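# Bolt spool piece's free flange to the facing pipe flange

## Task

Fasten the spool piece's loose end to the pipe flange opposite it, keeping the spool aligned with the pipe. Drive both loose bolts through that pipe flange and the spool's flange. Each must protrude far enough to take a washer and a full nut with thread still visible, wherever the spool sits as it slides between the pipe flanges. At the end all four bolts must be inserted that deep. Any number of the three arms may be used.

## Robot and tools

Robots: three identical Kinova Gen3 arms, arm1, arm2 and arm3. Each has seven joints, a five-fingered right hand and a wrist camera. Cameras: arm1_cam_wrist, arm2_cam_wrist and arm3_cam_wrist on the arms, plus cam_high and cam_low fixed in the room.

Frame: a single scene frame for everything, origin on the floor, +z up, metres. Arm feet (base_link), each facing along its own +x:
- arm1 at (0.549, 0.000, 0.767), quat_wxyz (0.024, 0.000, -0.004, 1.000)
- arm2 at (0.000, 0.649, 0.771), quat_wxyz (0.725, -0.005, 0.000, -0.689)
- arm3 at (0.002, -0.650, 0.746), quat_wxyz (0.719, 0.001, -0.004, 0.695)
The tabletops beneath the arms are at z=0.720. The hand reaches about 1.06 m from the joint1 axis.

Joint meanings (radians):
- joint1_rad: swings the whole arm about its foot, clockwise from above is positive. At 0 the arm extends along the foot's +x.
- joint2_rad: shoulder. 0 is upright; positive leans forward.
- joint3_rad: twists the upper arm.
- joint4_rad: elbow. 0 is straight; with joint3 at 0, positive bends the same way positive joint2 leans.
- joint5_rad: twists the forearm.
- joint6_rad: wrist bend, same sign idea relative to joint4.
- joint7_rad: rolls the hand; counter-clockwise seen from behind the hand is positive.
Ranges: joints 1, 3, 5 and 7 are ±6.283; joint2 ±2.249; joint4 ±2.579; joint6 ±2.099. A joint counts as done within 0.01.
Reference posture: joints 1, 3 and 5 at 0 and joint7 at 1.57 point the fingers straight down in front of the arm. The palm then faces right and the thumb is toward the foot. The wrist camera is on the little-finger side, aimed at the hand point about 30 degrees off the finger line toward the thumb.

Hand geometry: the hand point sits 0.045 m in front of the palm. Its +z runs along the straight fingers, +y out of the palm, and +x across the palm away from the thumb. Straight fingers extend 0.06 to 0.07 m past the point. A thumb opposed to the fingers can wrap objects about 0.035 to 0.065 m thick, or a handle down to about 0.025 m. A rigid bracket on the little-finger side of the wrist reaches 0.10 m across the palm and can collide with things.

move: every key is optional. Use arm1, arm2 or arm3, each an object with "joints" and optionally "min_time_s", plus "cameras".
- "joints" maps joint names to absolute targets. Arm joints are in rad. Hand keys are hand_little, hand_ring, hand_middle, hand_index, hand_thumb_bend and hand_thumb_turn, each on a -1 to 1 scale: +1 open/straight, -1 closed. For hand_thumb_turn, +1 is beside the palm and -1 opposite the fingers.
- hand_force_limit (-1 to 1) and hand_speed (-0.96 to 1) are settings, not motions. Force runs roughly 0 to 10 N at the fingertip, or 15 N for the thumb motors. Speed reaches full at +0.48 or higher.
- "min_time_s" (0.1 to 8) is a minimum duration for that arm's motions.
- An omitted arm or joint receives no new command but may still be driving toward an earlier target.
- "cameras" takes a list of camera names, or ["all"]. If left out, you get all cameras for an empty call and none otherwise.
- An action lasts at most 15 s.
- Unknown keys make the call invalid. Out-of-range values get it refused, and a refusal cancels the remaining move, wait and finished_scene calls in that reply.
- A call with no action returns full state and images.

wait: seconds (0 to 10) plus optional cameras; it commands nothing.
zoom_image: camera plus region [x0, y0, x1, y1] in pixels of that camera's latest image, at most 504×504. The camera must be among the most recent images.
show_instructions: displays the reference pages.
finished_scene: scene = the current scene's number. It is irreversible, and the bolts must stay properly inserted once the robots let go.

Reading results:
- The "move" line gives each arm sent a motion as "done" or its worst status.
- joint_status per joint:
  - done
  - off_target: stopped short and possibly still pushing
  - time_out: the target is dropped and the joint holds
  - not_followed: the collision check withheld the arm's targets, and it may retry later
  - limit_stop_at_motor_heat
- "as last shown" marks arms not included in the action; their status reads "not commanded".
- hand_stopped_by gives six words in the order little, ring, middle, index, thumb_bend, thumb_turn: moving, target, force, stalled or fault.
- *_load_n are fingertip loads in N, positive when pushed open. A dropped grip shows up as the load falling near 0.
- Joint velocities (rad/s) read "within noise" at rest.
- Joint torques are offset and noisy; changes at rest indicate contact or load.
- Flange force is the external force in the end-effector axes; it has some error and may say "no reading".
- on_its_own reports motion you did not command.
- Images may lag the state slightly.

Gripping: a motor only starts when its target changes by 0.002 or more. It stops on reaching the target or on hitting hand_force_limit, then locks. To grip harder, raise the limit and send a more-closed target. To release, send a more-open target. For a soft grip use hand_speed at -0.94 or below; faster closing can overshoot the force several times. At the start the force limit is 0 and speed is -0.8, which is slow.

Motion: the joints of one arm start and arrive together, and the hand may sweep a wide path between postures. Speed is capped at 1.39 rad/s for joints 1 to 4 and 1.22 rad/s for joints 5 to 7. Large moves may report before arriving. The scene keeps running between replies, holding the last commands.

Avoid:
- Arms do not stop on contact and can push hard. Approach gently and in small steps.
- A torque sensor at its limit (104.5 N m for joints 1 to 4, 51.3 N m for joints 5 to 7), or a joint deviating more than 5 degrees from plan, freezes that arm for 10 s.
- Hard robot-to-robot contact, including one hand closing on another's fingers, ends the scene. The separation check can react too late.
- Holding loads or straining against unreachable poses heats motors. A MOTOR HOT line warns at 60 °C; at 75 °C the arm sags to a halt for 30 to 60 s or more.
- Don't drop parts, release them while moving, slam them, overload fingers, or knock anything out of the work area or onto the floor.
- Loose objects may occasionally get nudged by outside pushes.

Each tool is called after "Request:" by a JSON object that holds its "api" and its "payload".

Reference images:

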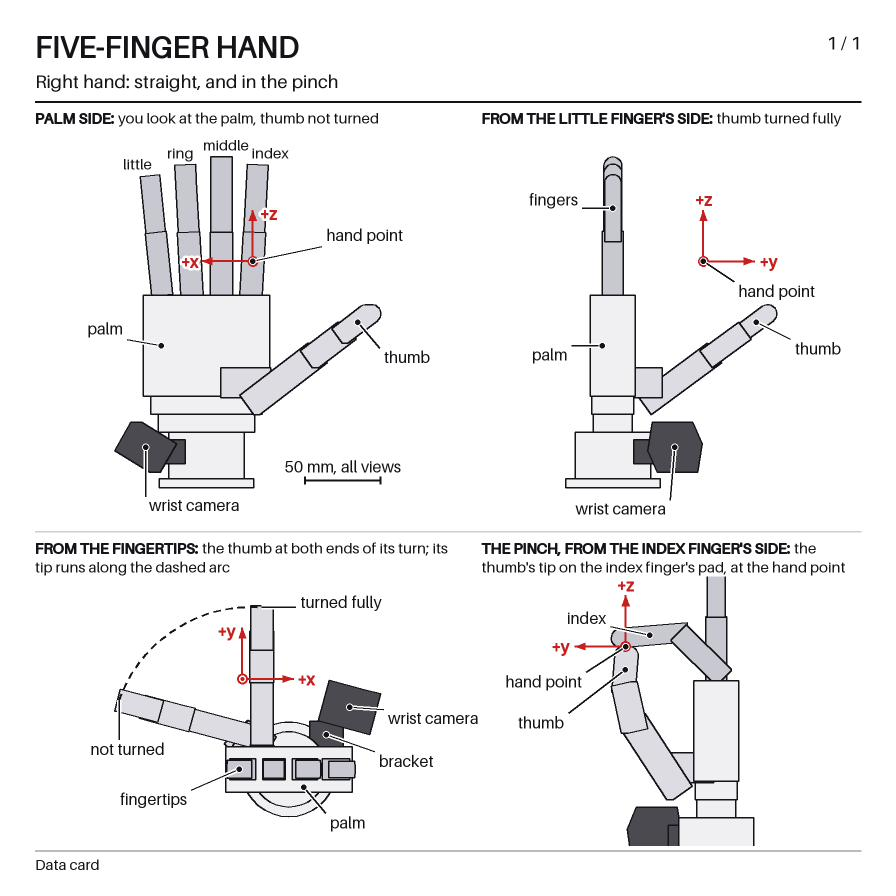

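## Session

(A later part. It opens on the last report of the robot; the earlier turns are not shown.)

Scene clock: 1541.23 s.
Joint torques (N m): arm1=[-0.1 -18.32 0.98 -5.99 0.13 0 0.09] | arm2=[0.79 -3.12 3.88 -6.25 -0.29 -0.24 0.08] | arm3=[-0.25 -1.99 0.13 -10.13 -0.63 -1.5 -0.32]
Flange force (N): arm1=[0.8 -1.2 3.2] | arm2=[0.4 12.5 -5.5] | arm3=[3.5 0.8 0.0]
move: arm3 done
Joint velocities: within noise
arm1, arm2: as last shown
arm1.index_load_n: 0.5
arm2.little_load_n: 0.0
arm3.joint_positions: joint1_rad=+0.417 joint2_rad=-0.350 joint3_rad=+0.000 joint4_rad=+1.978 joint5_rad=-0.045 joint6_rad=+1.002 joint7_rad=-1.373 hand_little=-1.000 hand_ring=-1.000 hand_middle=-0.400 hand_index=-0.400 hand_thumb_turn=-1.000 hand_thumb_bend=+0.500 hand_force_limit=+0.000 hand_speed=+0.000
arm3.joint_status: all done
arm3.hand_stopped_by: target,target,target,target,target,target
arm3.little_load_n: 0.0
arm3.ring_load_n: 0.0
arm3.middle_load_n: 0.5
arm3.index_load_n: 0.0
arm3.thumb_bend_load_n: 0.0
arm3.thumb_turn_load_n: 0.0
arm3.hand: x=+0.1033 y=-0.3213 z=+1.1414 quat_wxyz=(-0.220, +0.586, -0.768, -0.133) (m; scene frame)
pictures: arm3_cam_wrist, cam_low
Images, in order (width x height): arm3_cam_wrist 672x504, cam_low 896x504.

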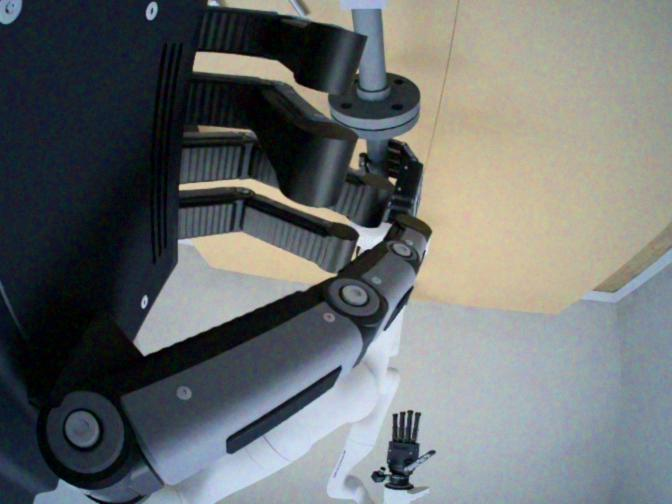

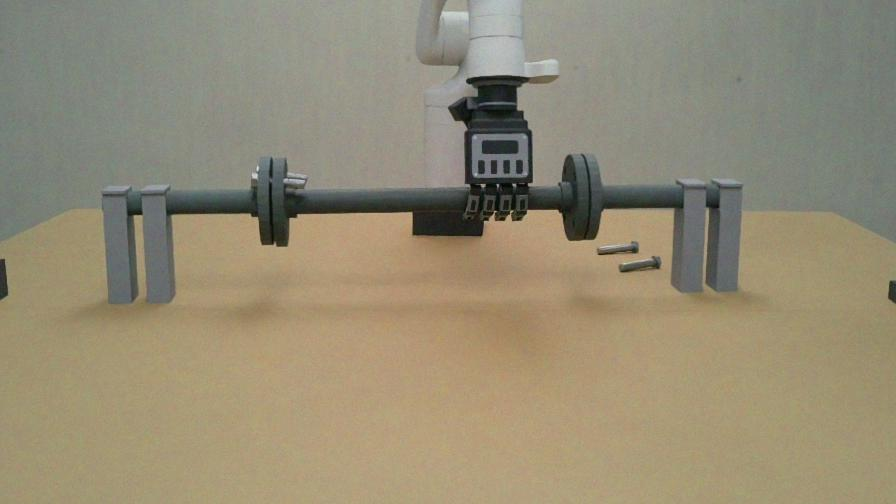

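Request:
{"api": "move", "payload": {"arm3": {"joints": {"joint1_rad": 0.4744, "joint2_rad": 0.5901, "joint3_rad": 0.0, "joint4_rad": 2.0403, "joint5_rad": 1.589, "joint6_rad": 0.4793, "joint7_rad": -2.2594}, "min_time_s": 4}, "cameras": ["arm3_cam_wrist", "cam_low", "cam_high"]}}

Request:
{"api": "zoom_image", "payload": {"camera": "arm3_cam_wrist", "region": [160, 0, 560, 400]}}

Scene clock: 1585.10 s.
Joint torques (N m): arm1=[-0.12 -18.3 1.03 -5.98 0.09 -0.04 0.11] | arm2=[0.71 -3.12 3.92 -6.25 -0.28 -0.23 0.04] | arm3=[-0.24 -14.85 0.97 -5.88 0.07 0.66 -0.38]
Flange force (N): arm1=[0.8 -1.2 3.1] | arm2=[0.3 12.4 -5.5] | arm3=[3.0 1.3 -1.7]
move: arm3 done
Joint velocities: within noise
arm1, arm2: as last shown
arm1.index_load_n: 0.0
arm1.thumb_turn_load_n: -1.0
arm3.joint_positions: joint1_rad=+0.474 joint2_rad=+0.590 joint3_rad=+0.000 joint4_rad=+2.040 joint5_rad=+1.589 joint6_rad=+0.479 joint7_rad=-2.259 hand_little=-1.000 hand_ring=-1.000 hand_middle=-0.400 hand_index=-0.400 hand_thumb_turn=-1.000 hand_thumb_bend=+0.500 hand_force_limit=+0.000 hand_speed=+0.000
arm3.joint_status: all done
arm3.hand_stopped_by: target,target,target,target,target,target
arm3.little_load_n: 0.0
arm3.ring_load_n: 0.0
arm3.middle_load_n: 0.0
arm3.index_load_n: 0.0
arm3.thumb_bend_load_n: 0.0
arm3.thumb_turn_load_n: 0.0
arm3.hand: x=+0.3581 y=-0.2539 z=+0.8236 quat_wxyz=(-0.271, +0.746, -0.572, +0.208) (m; scene frame)
pictures: arm3_cam_wrist, cam_high, cam_low
Images, in order (width x height): arm3_cam_wrist 672x504, cam_high 896x504, cam_low 896x504.

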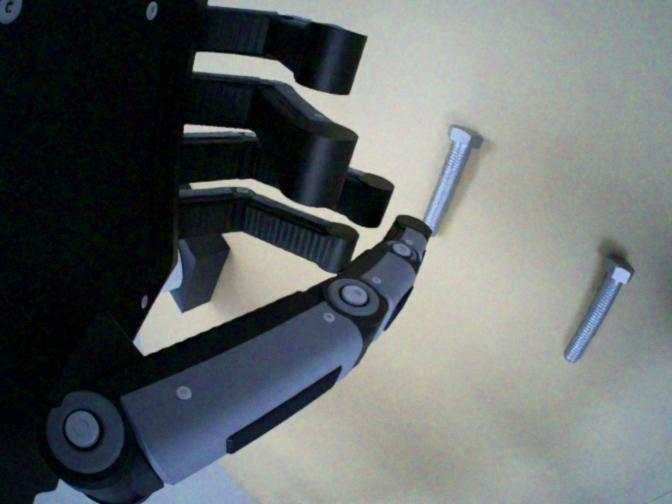

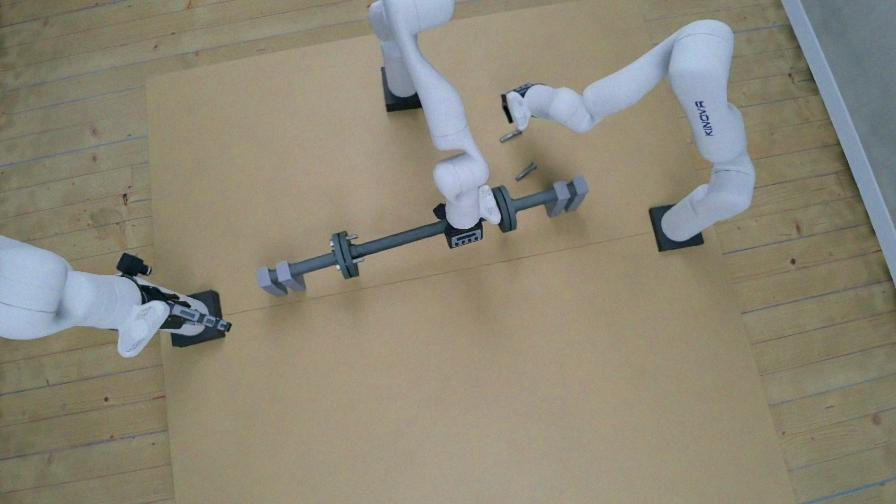

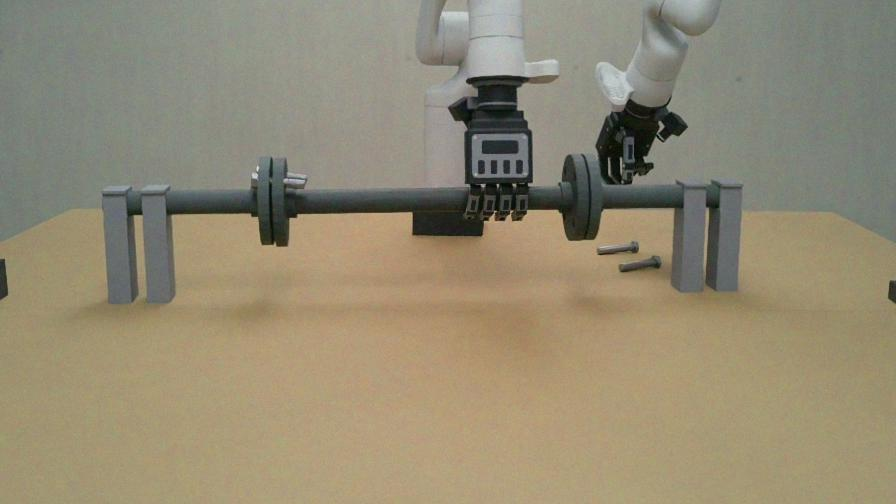

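Scaled by 1.260 from the camera's 672x504 image, which has a finer 960x720 frame.

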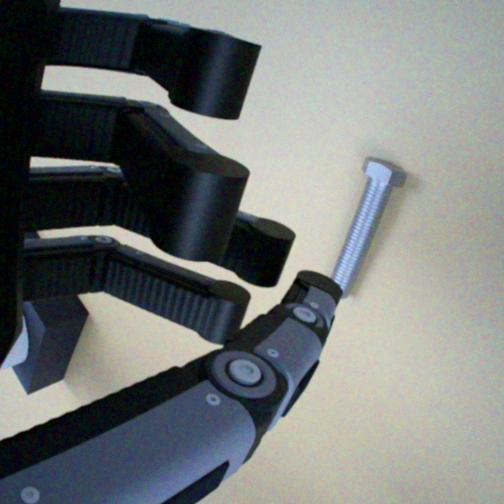

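Request:
{"api": "move", "payload": {"arm3": {"joints": {"joint1_rad": 0.5298, "joint2_rad": 0.7433, "joint3_rad": 0.0, "joint4_rad": 2.087, "joint5_rad": 2.0795, "joint6_rad": 0.4895, "joint7_rad": -2.7008, "hand_thumb_bend": 0.65}, "min_time_s": 2}, "cameras": ["arm3_cam_wrist", "cam_low", "cam_high"]}}

Request:
{"api": "zoom_image", "payload": {"camera": "arm3_cam_wrist", "region": [260, 60, 560, 320]}}

Request:
{"api": "zoom_image", "payload": {"camera": "cam_low", "region": [560, 170, 700, 290]}}

Scene clock: 1651.17 s.
Joint torques (N m): arm1=[0.01 -18.34 1.05 -5.96 0.09 -0.07 0.06] | arm2=[0.77 -3.14 3.9 -6.28 -0.3 -0.23 0.06] | arm3=[-0.37 -15.75 1.08 -4.4 -0.17 1.07 -0.36]
Flange force (N): arm1=[0.6 -1.4 3.1] | arm2=[0.3 12.4 -5.4] | arm3=[4.2 2.0 -1.2]
move: arm3 done
Joint velocities: within noise
arm1: as last shown
arm1.middle_load_n: 2.5
arm1.thumb_turn_load_n: -0.5
arm2.joint_positions: joint1_rad=+0.616 joint2_rad=-0.270 joint3_rad=-0.068 joint4_rad=+1.571 joint5_rad=-0.119 joint6_rad=+1.827 joint7_rad=-1.961 hand_little=+1.000 hand_ring=+1.000 hand_middle=+1.000 hand_index=+1.000 hand_thumb_turn=+1.000 hand_thumb_bend=+1.000 hand_force_limit=+0.000 hand_speed=-0.800
arm2.joint_status: not commanded
arm2.hand_stopped_by: target,target,target,target,target,target
arm2.little_load_n: 0.0
arm2.ring_load_n: 0.0
arm2.middle_load_n: 0.0
arm2.index_load_n: 0.0
arm2.thumb_bend_load_n: 0.0
arm2.thumb_turn_load_n: 0.0
arm2.hand: x=-0.0605 y=+0.4097 z=+1.2323 quat_wxyz=(-0.043, -0.936, -0.349, -0.023) (m; scene frame)
arm3.joint_positions: joint1_rad=+0.530 joint2_rad=+0.743 joint3_rad=+0.000 joint4_rad=+2.087 joint5_rad=+2.080 joint6_rad=+0.490 joint7_rad=-2.701 hand_little=-1.000 hand_ring=-1.000 hand_middle=-0.400 hand_index=-0.400 hand_thumb_turn=-1.000 hand_thumb_bend=+0.650 hand_force_limit=+0.000 hand_speed=+0.000
arm3.joint_status: all done
arm3.hand_stopped_by: target,target,target,target,target,target
arm3.little_load_n: 0.0
arm3.ring_load_n: 0.0
arm3.middle_load_n: 0.0
arm3.index_load_n: 0.0
arm3.thumb_bend_load_n: 0.0
arm3.thumb_turn_load_n: 0.0
arm3.hand: x=+0.3683 y=-0.2637 z=+0.7585 quat_wxyz=(-0.277, +0.760, -0.553, +0.201) (m; scene frame)
pictures: arm3_cam_wrist, cam_high, cam_low
Images, in order (width x height): arm3_cam_wrist 672x504, cam_high 896x504, cam_low 896x504.

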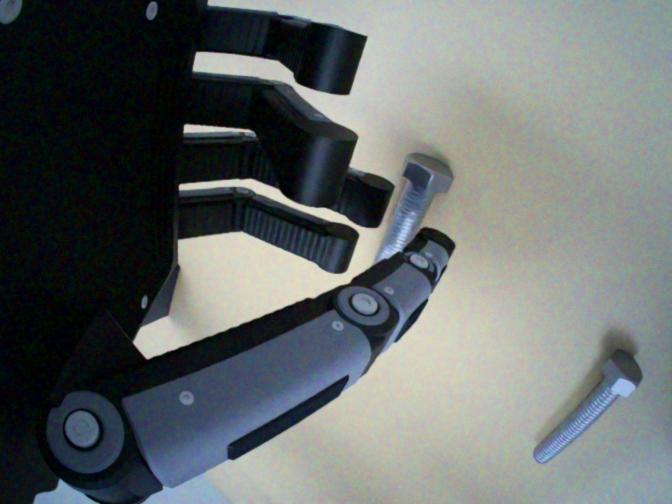

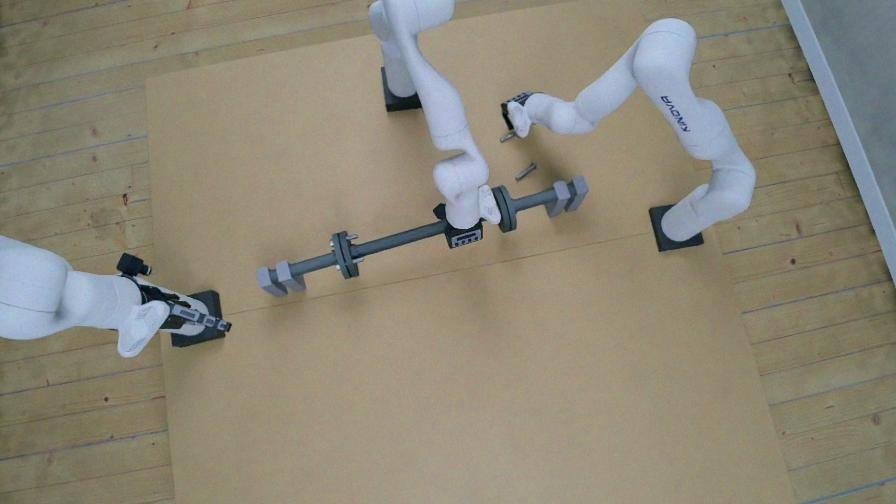

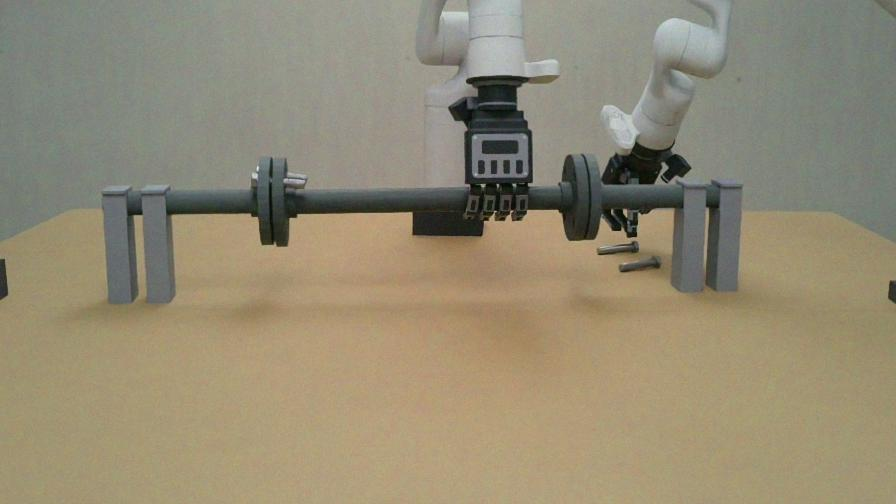

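Scaled by 1.680 from the camera's 672x504 image, which has a finer 960x720 frame.

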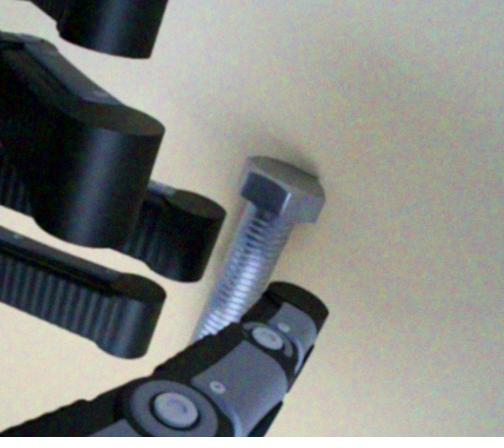

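Scaled by 3.600 from the camera's 896x504 image, which has a finer 1280x720 frame.

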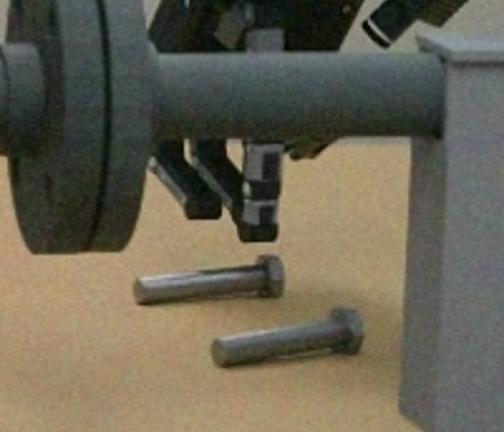

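Request:
{"api": "move", "payload": {"arm3": {"joints": {"joint1_rad": 0.5526, "joint2_rad": 0.8108, "joint3_rad": 0.0, "joint4_rad": 2.0701, "joint5_rad": 2.1858, "joint6_rad": 0.5104, "joint7_rad": -2.7973}, "min_time_s": 2}, "cameras": ["arm3_cam_wrist", "cam_low"]}}

Request:
{"api": "zoom_image", "payload": {"camera": "arm3_cam_wrist", "region": [260, 60, 560, 320]}}

Request:
{"api": "zoom_image", "payload": {"camera": "cam_low", "region": [580, 190, 680, 290]}}

Scene clock: 1712.47 s.
Joint torques (N m): arm1=[-0.09 -18.34 0.99 -5.88 0.11 -0.09 0.1] | arm2=[0.74 -3.13 3.89 -6.28 -0.28 -0.24 0.07] | arm3=[0.05 -12.26 0.95 -2.56 -0.47 0.29 -0.31]
Flange force (N): arm1=[0.7 -1.8 3.0] | arm2=[0.4 12.4 -5.4] | arm3=[3.8 -2.9 -8.2]
move: arm3 done
Joint velocities: within noise
arm1, arm2: as last shown
arm1.middle_load_n: 3.0
arm2.index_load_n: 0.5
arm3.joint_positions: joint1_rad=+0.553 joint2_rad=+0.811 joint3_rad=+0.000 joint4_rad=+2.070 joint5_rad=+2.186 joint6_rad=+0.510 joint7_rad=-2.797 hand_little=-1.000 hand_ring=-1.000 hand_middle=-0.400 hand_index=-0.400 hand_thumb_turn=-1.000 hand_thumb_bend=+0.651 hand_force_limit=+0.000 hand_speed=+0.000
arm3.joint_status: all done
arm3.hand_stopped_by: target,target,target,target,target,target
arm3.little_load_n: 0.0
arm3.ring_load_n: 0.0
arm3.middle_load_n: -3.5
arm3.index_load_n: 0.0
arm3.thumb_bend_load_n: 5.5
arm3.thumb_turn_load_n: 2.5
arm3.hand: x=+0.3780 y=-0.2646 z=+0.7340 quat_wxyz=(-0.276, +0.760, -0.553, +0.200) (m; scene frame)
pictures: arm3_cam_wrist, cam_low
Images, in order (width x height): arm3_cam_wrist 672x504, cam_low 896x504.

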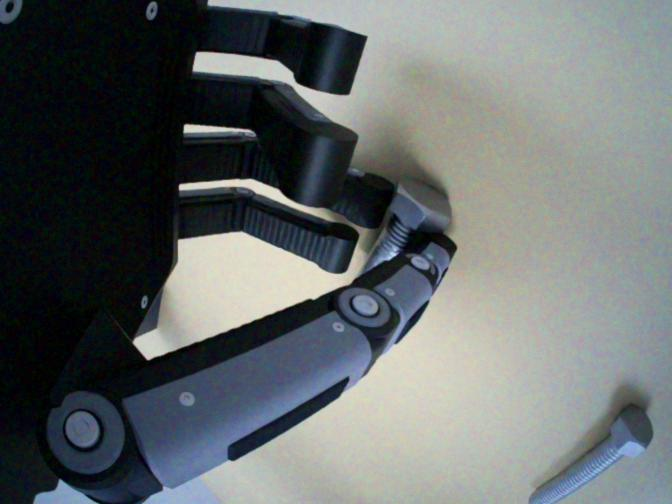

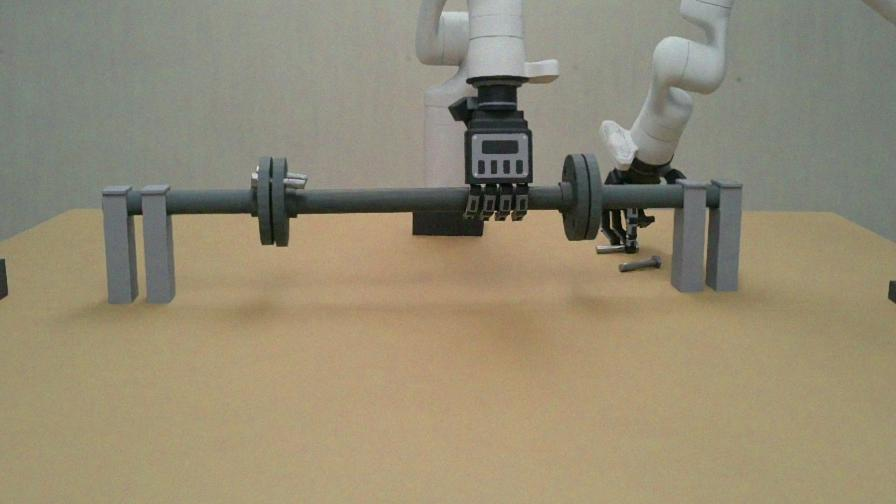

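Scaled by 1.680 from the camera's 672x504 image, which has a finer 960x720 frame.

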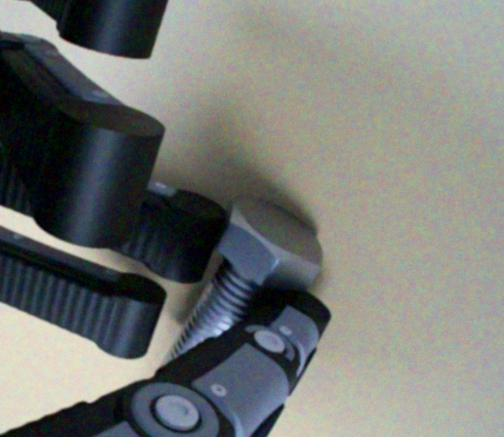

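Scaled by 5.040 from the camera's 896x504 image, which has a finer 1280x720 frame.

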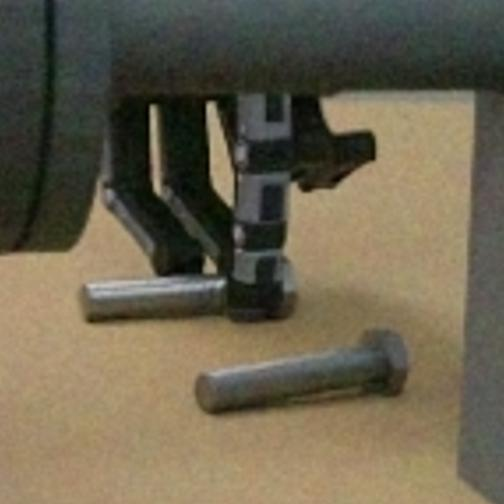

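Request:
{"api": "move", "payload": {"arm3": {"joints": {"joint1_rad": 0.5361, "joint2_rad": 0.7963, "joint3_rad": 0.0, "joint4_rad": 2.055, "joint5_rad": 2.1208, "joint6_rad": 0.4981, "joint7_rad": -2.7408, "hand_thumb_bend": 0.85}, "min_time_s": 1.5}, "cameras": ["arm3_cam_wrist", "cam_low"]}}

Request:
{"api": "zoom_image", "payload": {"camera": "arm3_cam_wrist", "region": [260, 60, 560, 320]}}

Request:
{"api": "zoom_image", "payload": {"camera": "cam_low", "region": [580, 190, 680, 290]}}

Scene clock: 1781.77 s.
Joint torques (N m): arm1=[-0.15 -18.25 0.96 -5.93 0.15 -0.07 0.03] | arm2=[0.73 -3.14 3.93 -6.31 -0.28 -0.23 0.06] | arm3=[-0.29 -16.39 1.05 -4.27 -0.19 1.14 -0.38]
Flange force (N): arm1=[1.0 -1.5 2.9] | arm2=[0.4 12.5 -5.3] | arm3=[3.8 1.7 -1.5]
move: arm3 done
Joint velocities: within noise
arm1, arm2: as last shown
arm2.index_load_n: 0.0
arm3.joint_positions: joint1_rad=+0.536 joint2_rad=+0.796 joint3_rad=+0.000 joint4_rad=+2.055 joint5_rad=+2.121 joint6_rad=+0.498 joint7_rad=-2.741 hand_little=-1.000 hand_ring=-1.000 hand_middle=-0.400 hand_index=-0.400 hand_thumb_turn=-1.000 hand_thumb_bend=+0.850 hand_force_limit=+0.000 hand_speed=+0.000
arm3.joint_status: all done
arm3.hand_stopped_by: target,target,target,target,target,target
arm3.little_load_n: 0.5
arm3.ring_load_n: 0.0
arm3.middle_load_n: 0.0
arm3.index_load_n: 0.0
arm3.thumb_bend_load_n: 0.0
arm3.thumb_turn_load_n: 0.0
arm3.hand: x=+0.3755 y=-0.2569 z=+0.7411 quat_wxyz=(-0.276, +0.760, -0.553, +0.201) (m; scene frame)
pictures: arm3_cam_wrist, cam_low
Images, in order (width x height): arm3_cam_wrist 672x504, cam_low 896x504.

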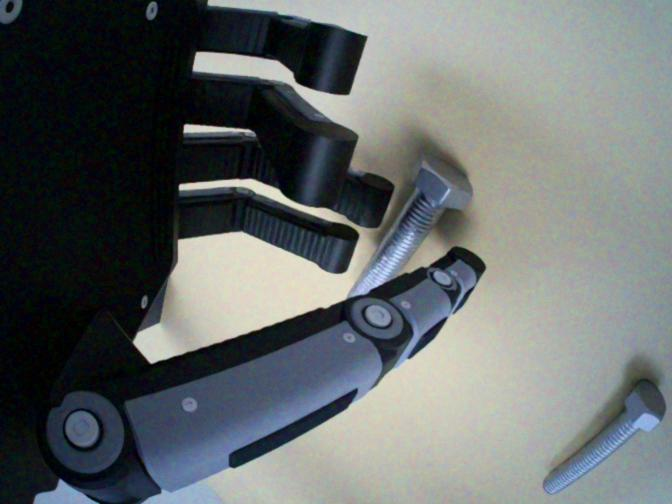

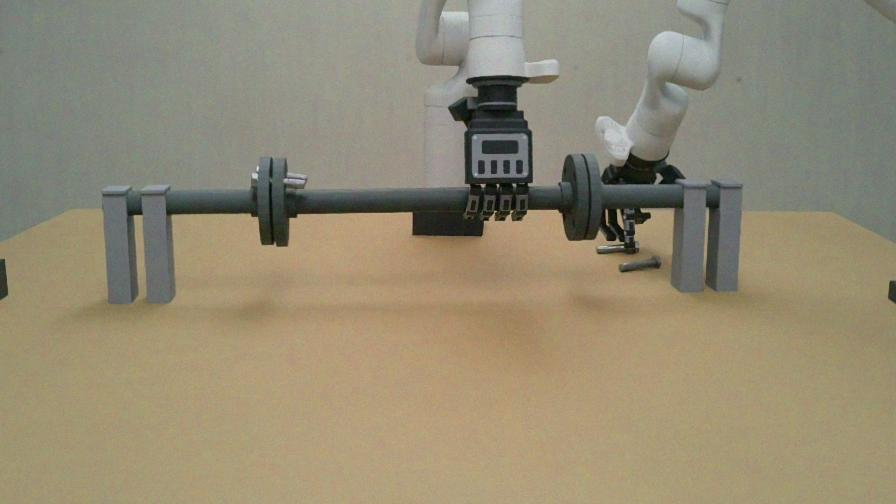

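Scaled by 1.680 from the camera's 672x504 image, which has a finer 960x720 frame.

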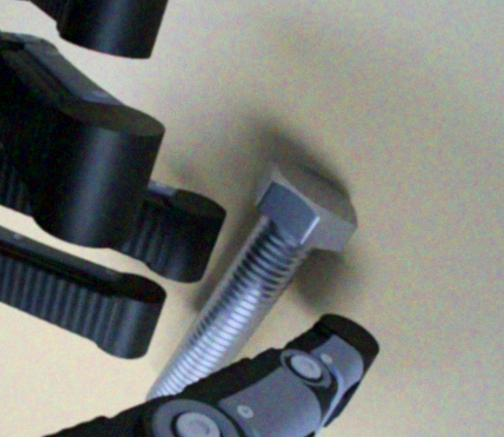

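Scaled by 5.040 from the camera's 896x504 image, which has a finer 1280x720 frame.

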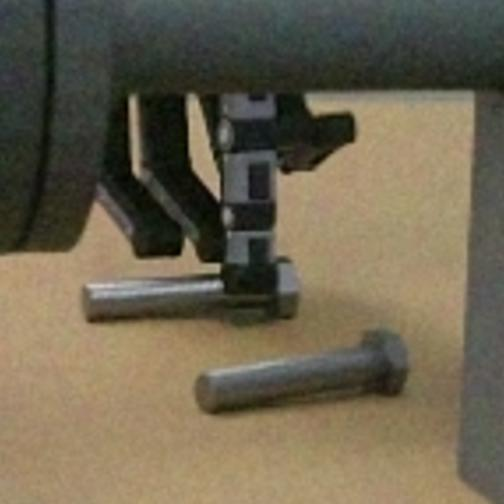

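Request:
{"api": "move", "payload": {"arm3": {"joints": {"joint1_rad": 0.5411, "joint2_rad": 0.824, "joint3_rad": 0.0, "joint4_rad": 2.0461, "joint5_rad": 2.1557, "joint6_rad": 0.5072, "joint7_rad": -2.775}, "min_time_s": 2}, "cameras": ["arm3_cam_wrist", "cam_low"]}}

Request:
{"api": "zoom_image", "payload": {"camera": "arm3_cam_wrist", "region": [260, 60, 560, 320]}}

Request:
{"api": "zoom_image", "payload": {"camera": "cam_low", "region": [580, 190, 680, 290]}}

Scene clock: 1815.10 s.
Joint torques (N m): arm1=[-0.1 -18.34 1.11 -5.86 0.03 -0.06 0.14] | arm2=[0.8 -3.16 3.88 -6.31 -0.31 -0.26 0.07] | arm3=[-0.28 -16.58 1.17 -4.19 -0.19 1.11 -0.38]
Flange force (N): arm1=[0.7 -1.7 3.1] | arm2=[0.3 12.4 -5.4] | arm3=[4.1 2.0 -1.8]
move: arm3 done
Joint velocities: within noise
arm1, arm2: as last shown
arm1.ring_load_n: 6.0
arm3.joint_positions: joint1_rad=+0.541 joint2_rad=+0.824 joint3_rad=+0.000 joint4_rad=+2.046 joint5_rad=+2.156 joint6_rad=+0.507 joint7_rad=-2.775 hand_little=-1.000 hand_ring=-1.000 hand_middle=-0.400 hand_index=-0.400 hand_thumb_turn=-1.000 hand_thumb_bend=+0.850 hand_force_limit=+0.000 hand_speed=+0.000
arm3.joint_status: all done
arm3.hand_stopped_by: target,target,target,target,target,target
arm3.little_load_n: 0.0
arm3.ring_load_n: 0.0
arm3.middle_load_n: 0.0
arm3.index_load_n: 0.0
arm3.thumb_bend_load_n: 0.0
arm3.thumb_turn_load_n: 0.0
arm3.hand: x=+0.3784 y=-0.2560 z=+0.7310 quat_wxyz=(-0.276, +0.760, -0.553, +0.201) (m; scene frame)
pictures: arm3_cam_wrist, cam_low
Images, in order (width x height): arm3_cam_wrist 672x504, cam_low 896x504.

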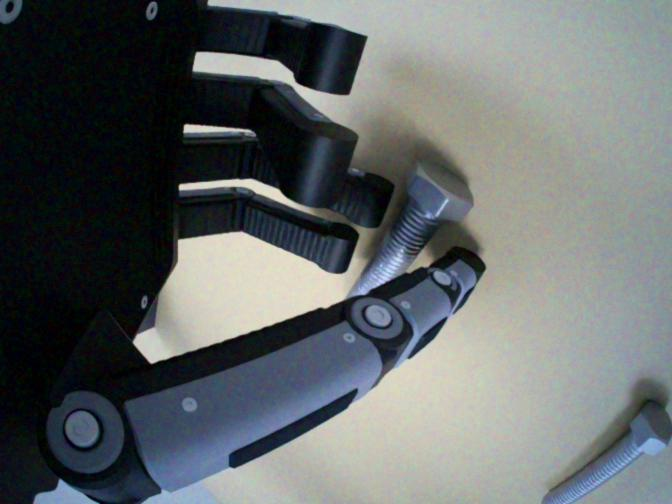

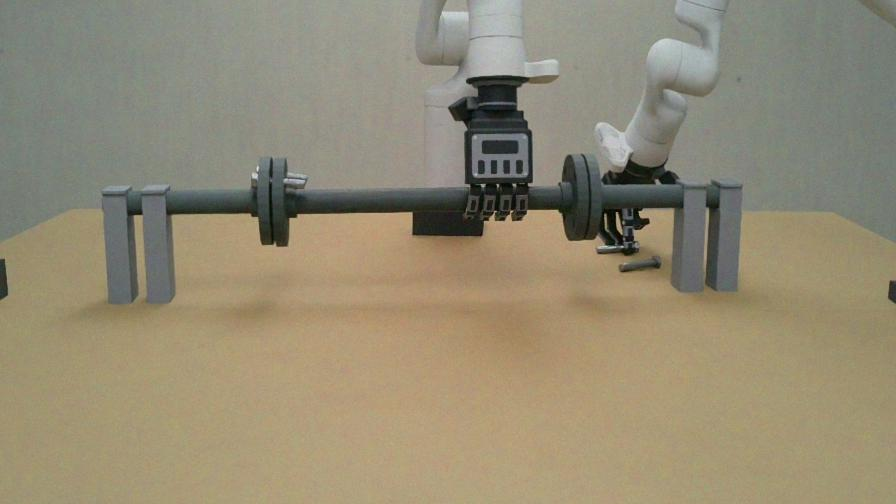

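Scaled by 1.680 from the camera's 672x504 image, which has a finer 960x720 frame.

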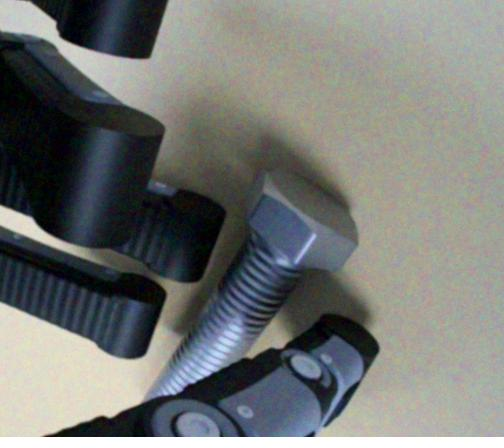

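Scaled by 5.040 from the camera's 896x504 image, which has a finer 1280x720 frame.

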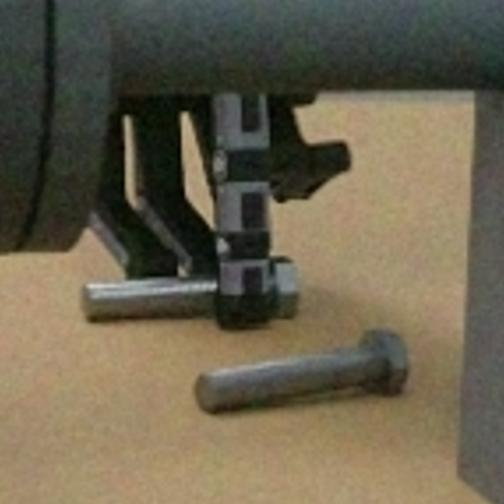

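Request:
{"api": "move", "payload": {"arm3": {"joints": {"joint2_rad": 0.8297, "joint4_rad": 2.046, "joint5_rad": 2.164, "joint6_rad": 0.5103, "joint7_rad": -2.785}, "min_time_s": 1}}}

Request:
{"api": "move", "payload": {"arm3": {"joints": {"hand_speed": -0.9, "hand_force_limit": -0.4, "hand_thumb_bend": 0.2}}, "cameras": ["arm3_cam_wrist", "cam_low"]}}

Request:
{"api": "zoom_image", "payload": {"camera": "arm3_cam_wrist", "region": [260, 60, 560, 320]}}

Request:
{"api": "zoom_image", "payload": {"camera": "cam_low", "region": [580, 190, 680, 290]}}

Scene clock: 1831.30 s.
Joint torques (N m): arm1=[-0.05 -18.33 1.05 -5.93 0.12 -0.08 0.08] | arm2=[0.79 -3.16 3.94 -6.28 -0.31 -0.25 0.05] | arm3=[-0.26 -14.29 0.92 -3.39 -0.25 0.66 -0.31]
Flange force (N): arm1=[0.7 -1.5 3.0] | arm2=[0.3 12.5 -5.5] | arm3=[4.1 -0.9 -5.6]
move: arm3 done
Joint velocities: within noise
arm1.joint_positions: joint1_rad=-0.224 joint2_rad=+0.612 joint3_rad=+0.000 joint4_rad=+1.752 joint5_rad=+0.009 joint6_rad=+0.603 joint7_rad=-0.083 hand_little=-0.027 hand_ring=-0.026 hand_middle=-0.026 hand_index=-0.009 hand_thumb_turn=-1.000 hand_thumb_bend=+0.347 hand_force_limit=-0.500 hand_speed=-0.800
arm1.joint_status: not commanded
arm1.hand_stopped_by: force,force,force,force,force,target
arm1.little_load_n: 4.0
arm1.ring_load_n: 5.5
arm1.middle_load_n: 2.5
arm1.index_load_n: 0.0
arm1.thumb_bend_load_n: 9.0
arm1.thumb_turn_load_n: -0.5
arm1.hand: x=+0.0961 y=-0.0904 z=+0.8446 quat_wxyz=(-0.058, +0.668, +0.739, -0.065) (m; scene frame)
arm2: as last shown
arm3.joint_positions: joint1_rad=+0.541 joint2_rad=+0.830 joint3_rad=+0.000 joint4_rad=+2.046 joint5_rad=+2.164 joint6_rad=+0.510 joint7_rad=-2.785 hand_little=-1.000 hand_ring=-1.000 hand_middle=-0.400 hand_index=-0.400 hand_thumb_turn=-1.000 hand_thumb_bend=+0.850 hand_force_limit=+0.000 hand_speed=+0.000
arm3.joint_status: all done
arm3.hand_stopped_by: target,target,target,target,target,target
arm3.little_load_n: 0.0
arm3.ring_load_n: 0.0
arm3.middle_load_n: 0.0
arm3.index_load_n: 0.0
arm3.thumb_bend_load_n: 1.5
arm3.thumb_turn_load_n: -0.5
arm3.hand: x=+0.3784 y=-0.2560 z=+0.7288 quat_wxyz=(-0.277, +0.760, -0.553, +0.201) (m; scene frame)
pictures: none

Scene clock: 1834.13 s.
Joint torques (N m): arm1=[-0.03 -18.31 1.03 -5.95 0.12 -0.09 0.17] | arm2=[0.76 -3.13 3.91 -6.23 -0.34 -0.22 0.05] | arm3=[0.29 -13.95 1.51 -4.23 -0.22 1.2 -0.36]
Flange force (N): arm1=[0.5 -1.5 3.0] | arm2=[0.3 12.4 -5.5] | arm3=[4.2 -0.5 -8.7]
move: arm3 off_target
Joint velocities: within noise
arm1, arm2: as last shown
arm3.joint_positions: joint1_rad=+0.541 joint2_rad=+0.830 joint3_rad=+0.000 joint4_rad=+2.046 joint5_rad=+2.164 joint6_rad=+0.510 joint7_rad=-2.785 hand_little=-1.000 hand_ring=-1.000 hand_middle=-0.400 hand_index=-0.400 hand_thumb_turn=-1.000 hand_thumb_bend=+0.840 hand_force_limit=-0.400 hand_speed=-0.900
arm3.joint_status: hand_thumb_bend off_target (ended at +0.840, target +0.200); the others done
arm3.hand_stopped_by: target,target,target,target,force,target
arm3.little_load_n: 0.0
arm3.ring_load_n: 0.0
arm3.middle_load_n: 0.0
arm3.index_load_n: 0.0
arm3.thumb_bend_load_n: 5.5
arm3.thumb_turn_load_n: -1.0
arm3.hand: x=+0.3783 y=-0.2560 z=+0.7288 quat_wxyz=(-0.277, +0.760, -0.553, +0.201) (m; scene frame)
pictures: arm3_cam_wrist, cam_low
Images, in order (width x height): arm3_cam_wrist 672x504, cam_low 896x504.

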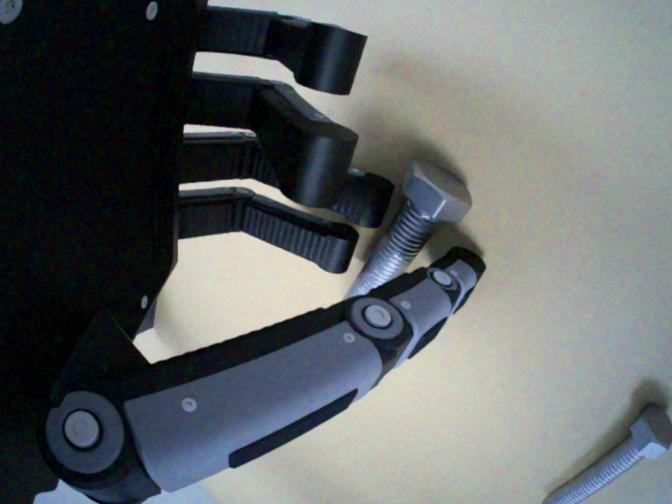

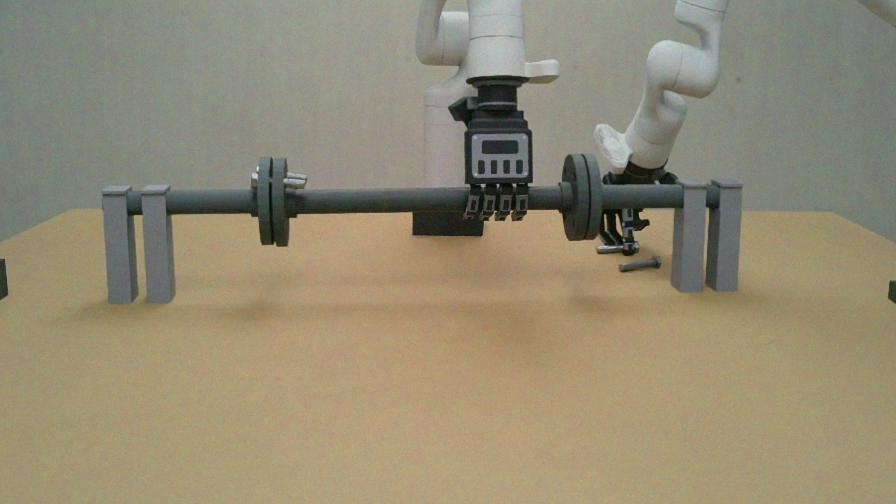

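Scaled by 1.680 from the camera's 672x504 image, which has a finer 960x720 frame.

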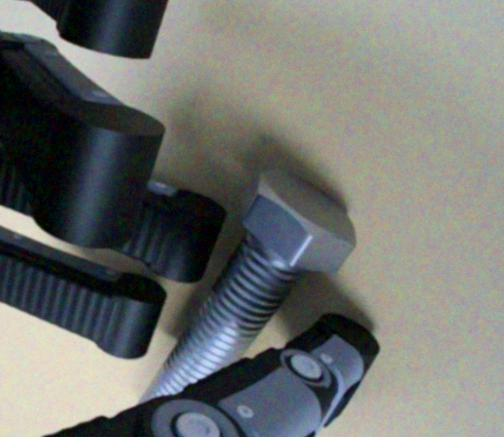

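Scaled by 5.040 from the camera's 896x504 image, which has a finer 1280x720 frame.

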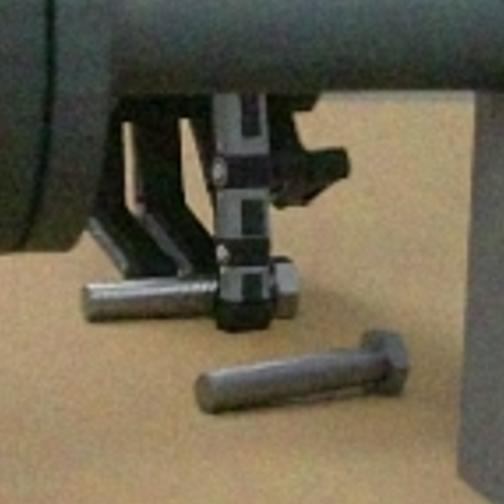

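Request:
{"api": "move", "payload": {"arm3": {"joints": {"joint2_rad": 0.823, "joint4_rad": 2.0462, "joint5_rad": 2.1542, "joint6_rad": 0.5067, "joint7_rad": -2.7733}, "min_time_s": 0.7}}}

Request:
{"api": "move", "payload": {"arm3": {"joints": {"hand_speed": -0.9, "hand_force_limit": -0.4, "hand_thumb_bend": 0.61}}, "cameras": ["arm3_cam_wrist", "cam_low"]}}

Request:
{"api": "zoom_image", "payload": {"camera": "arm3_cam_wrist", "region": [260, 60, 560, 320]}}

Request:
{"api": "zoom_image", "payload": {"camera": "cam_low", "region": [580, 190, 680, 290]}}

Scene clock: 1847.93 s.
Joint torques (N m): arm1=[-0.07 -18.22 1.13 -5.92 0.16 -0.06 0.06] | arm2=[0.76 -3.08 3.92 -6.29 -0.29 -0.2 0.06] | arm3=[-0.27 -16.56 1.11 -4.16 -0.17 1.13 -0.38]
Flange force (N): arm1=[0.9 -1.4 2.9] | arm2=[0.5 12.4 -5.2] | arm3=[3.8 1.7 -1.8]
move: arm3 done
Joint velocities: within noise
arm1, arm2: as last shown
arm1.thumb_turn_load_n: -1.0
arm2.thumb_bend_load_n: -0.5
arm2.thumb_turn_load_n: -0.5
arm3.joint_positions: joint1_rad=+0.541 joint2_rad=+0.823 joint3_rad=+0.000 joint4_rad=+2.046 joint5_rad=+2.154 joint6_rad=+0.507 joint7_rad=-2.773 hand_little=-1.000 hand_ring=-1.000 hand_middle=-0.400 hand_index=-0.400 hand_thumb_turn=-1.000 hand_thumb_bend=+0.839 hand_force_limit=-0.400 hand_speed=-0.900
arm3.joint_status: all done
arm3.hand_stopped_by: target,target,target,target,force,target
arm3.little_load_n: 0.0
arm3.ring_load_n: 0.0
arm3.middle_load_n: 0.0
arm3.index_load_n: 0.0
arm3.thumb_bend_load_n: 0.0
arm3.thumb_turn_load_n: 0.0
arm3.hand: x=+0.3784 y=-0.2561 z=+0.7314 quat_wxyz=(-0.276, +0.760, -0.553, +0.201) (m; scene frame)
pictures: none

Scene clock: 1849.73 s.
Joint torques (N m): arm1=[-0.07 -18.35 1.02 -5.96 0.08 -0.12 0.1] | arm2=[0.76 -3.15 3.87 -6.25 -0.28 -0.23 0.08] | arm3=[-0.33 -16.53 1.08 -4.17 -0.23 1.08 -0.37]
Flange force (N): arm1=[0.7 -1.6 3.0] | arm2=[0.3 12.5 -5.5] | arm3=[4.3 1.9 -1.7]
move: arm3 off_target
Joint velocities: within noise
arm1, arm2: as last shown
arm1.middle_load_n: 3.0
arm1.thumb_turn_load_n: -0.5
arm2.thumb_bend_load_n: 0.0
arm2.thumb_turn_load_n: 0.0
arm3.joint_positions: joint1_rad=+0.541 joint2_rad=+0.823 joint3_rad=+0.000 joint4_rad=+2.046 joint5_rad=+2.154 joint6_rad=+0.507 joint7_rad=-2.773 hand_little=-1.000 hand_ring=-1.000 hand_middle=-0.400 hand_index=-0.400 hand_thumb_turn=-1.000 hand_thumb_bend=+0.635 hand_force_limit=-0.400 hand_speed=-0.900
arm3.joint_status: hand_thumb_bend off_target (ended at +0.635, target +0.610); the others done
arm3.hand_stopped_by: target,target,target,target,force,target
arm3.little_load_n: 0.0
arm3.ring_load_n: 0.0
arm3.middle_load_n: 2.0
arm3.index_load_n: 0.5
arm3.thumb_bend_load_n: 4.5
arm3.thumb_turn_load_n: -0.5
arm3.hand: x=+0.3784 y=-0.2561 z=+0.7314 quat_wxyz=(-0.276, +0.760, -0.553, +0.201) (m; scene frame)
pictures: arm3_cam_wrist, cam_low
Images, in order (width x height): arm3_cam_wrist 672x504, cam_low 896x504.

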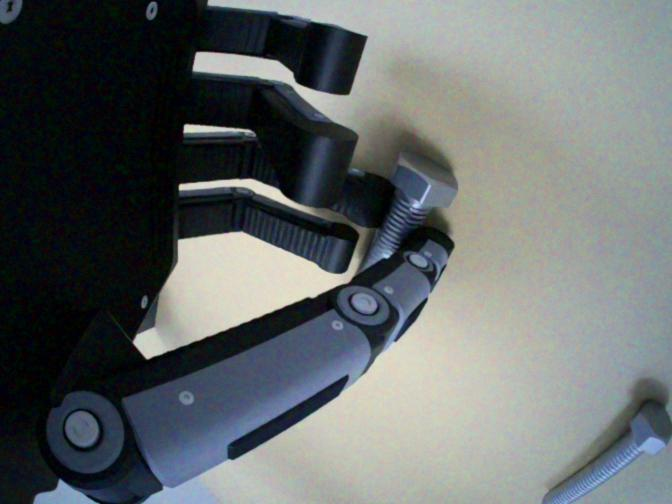

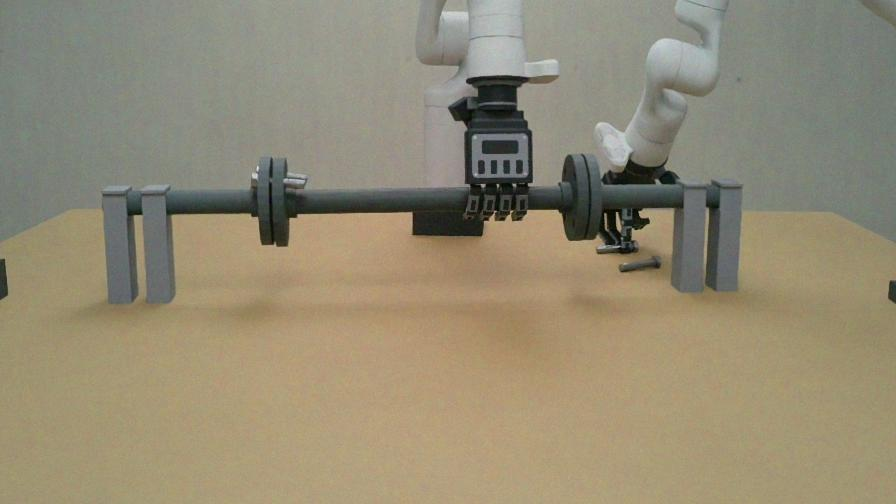

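Scaled by 1.680 from the camera's 672x504 image, which has a finer 960x720 frame.

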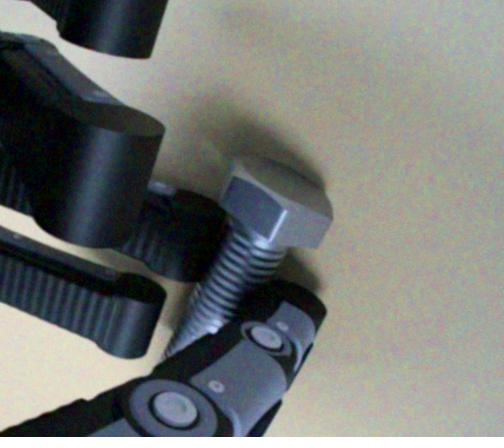

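Scaled by 5.040 from the camera's 896x504 image, which has a finer 1280x720 frame.

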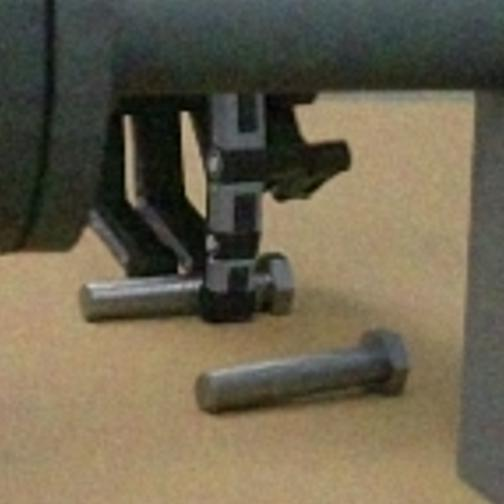

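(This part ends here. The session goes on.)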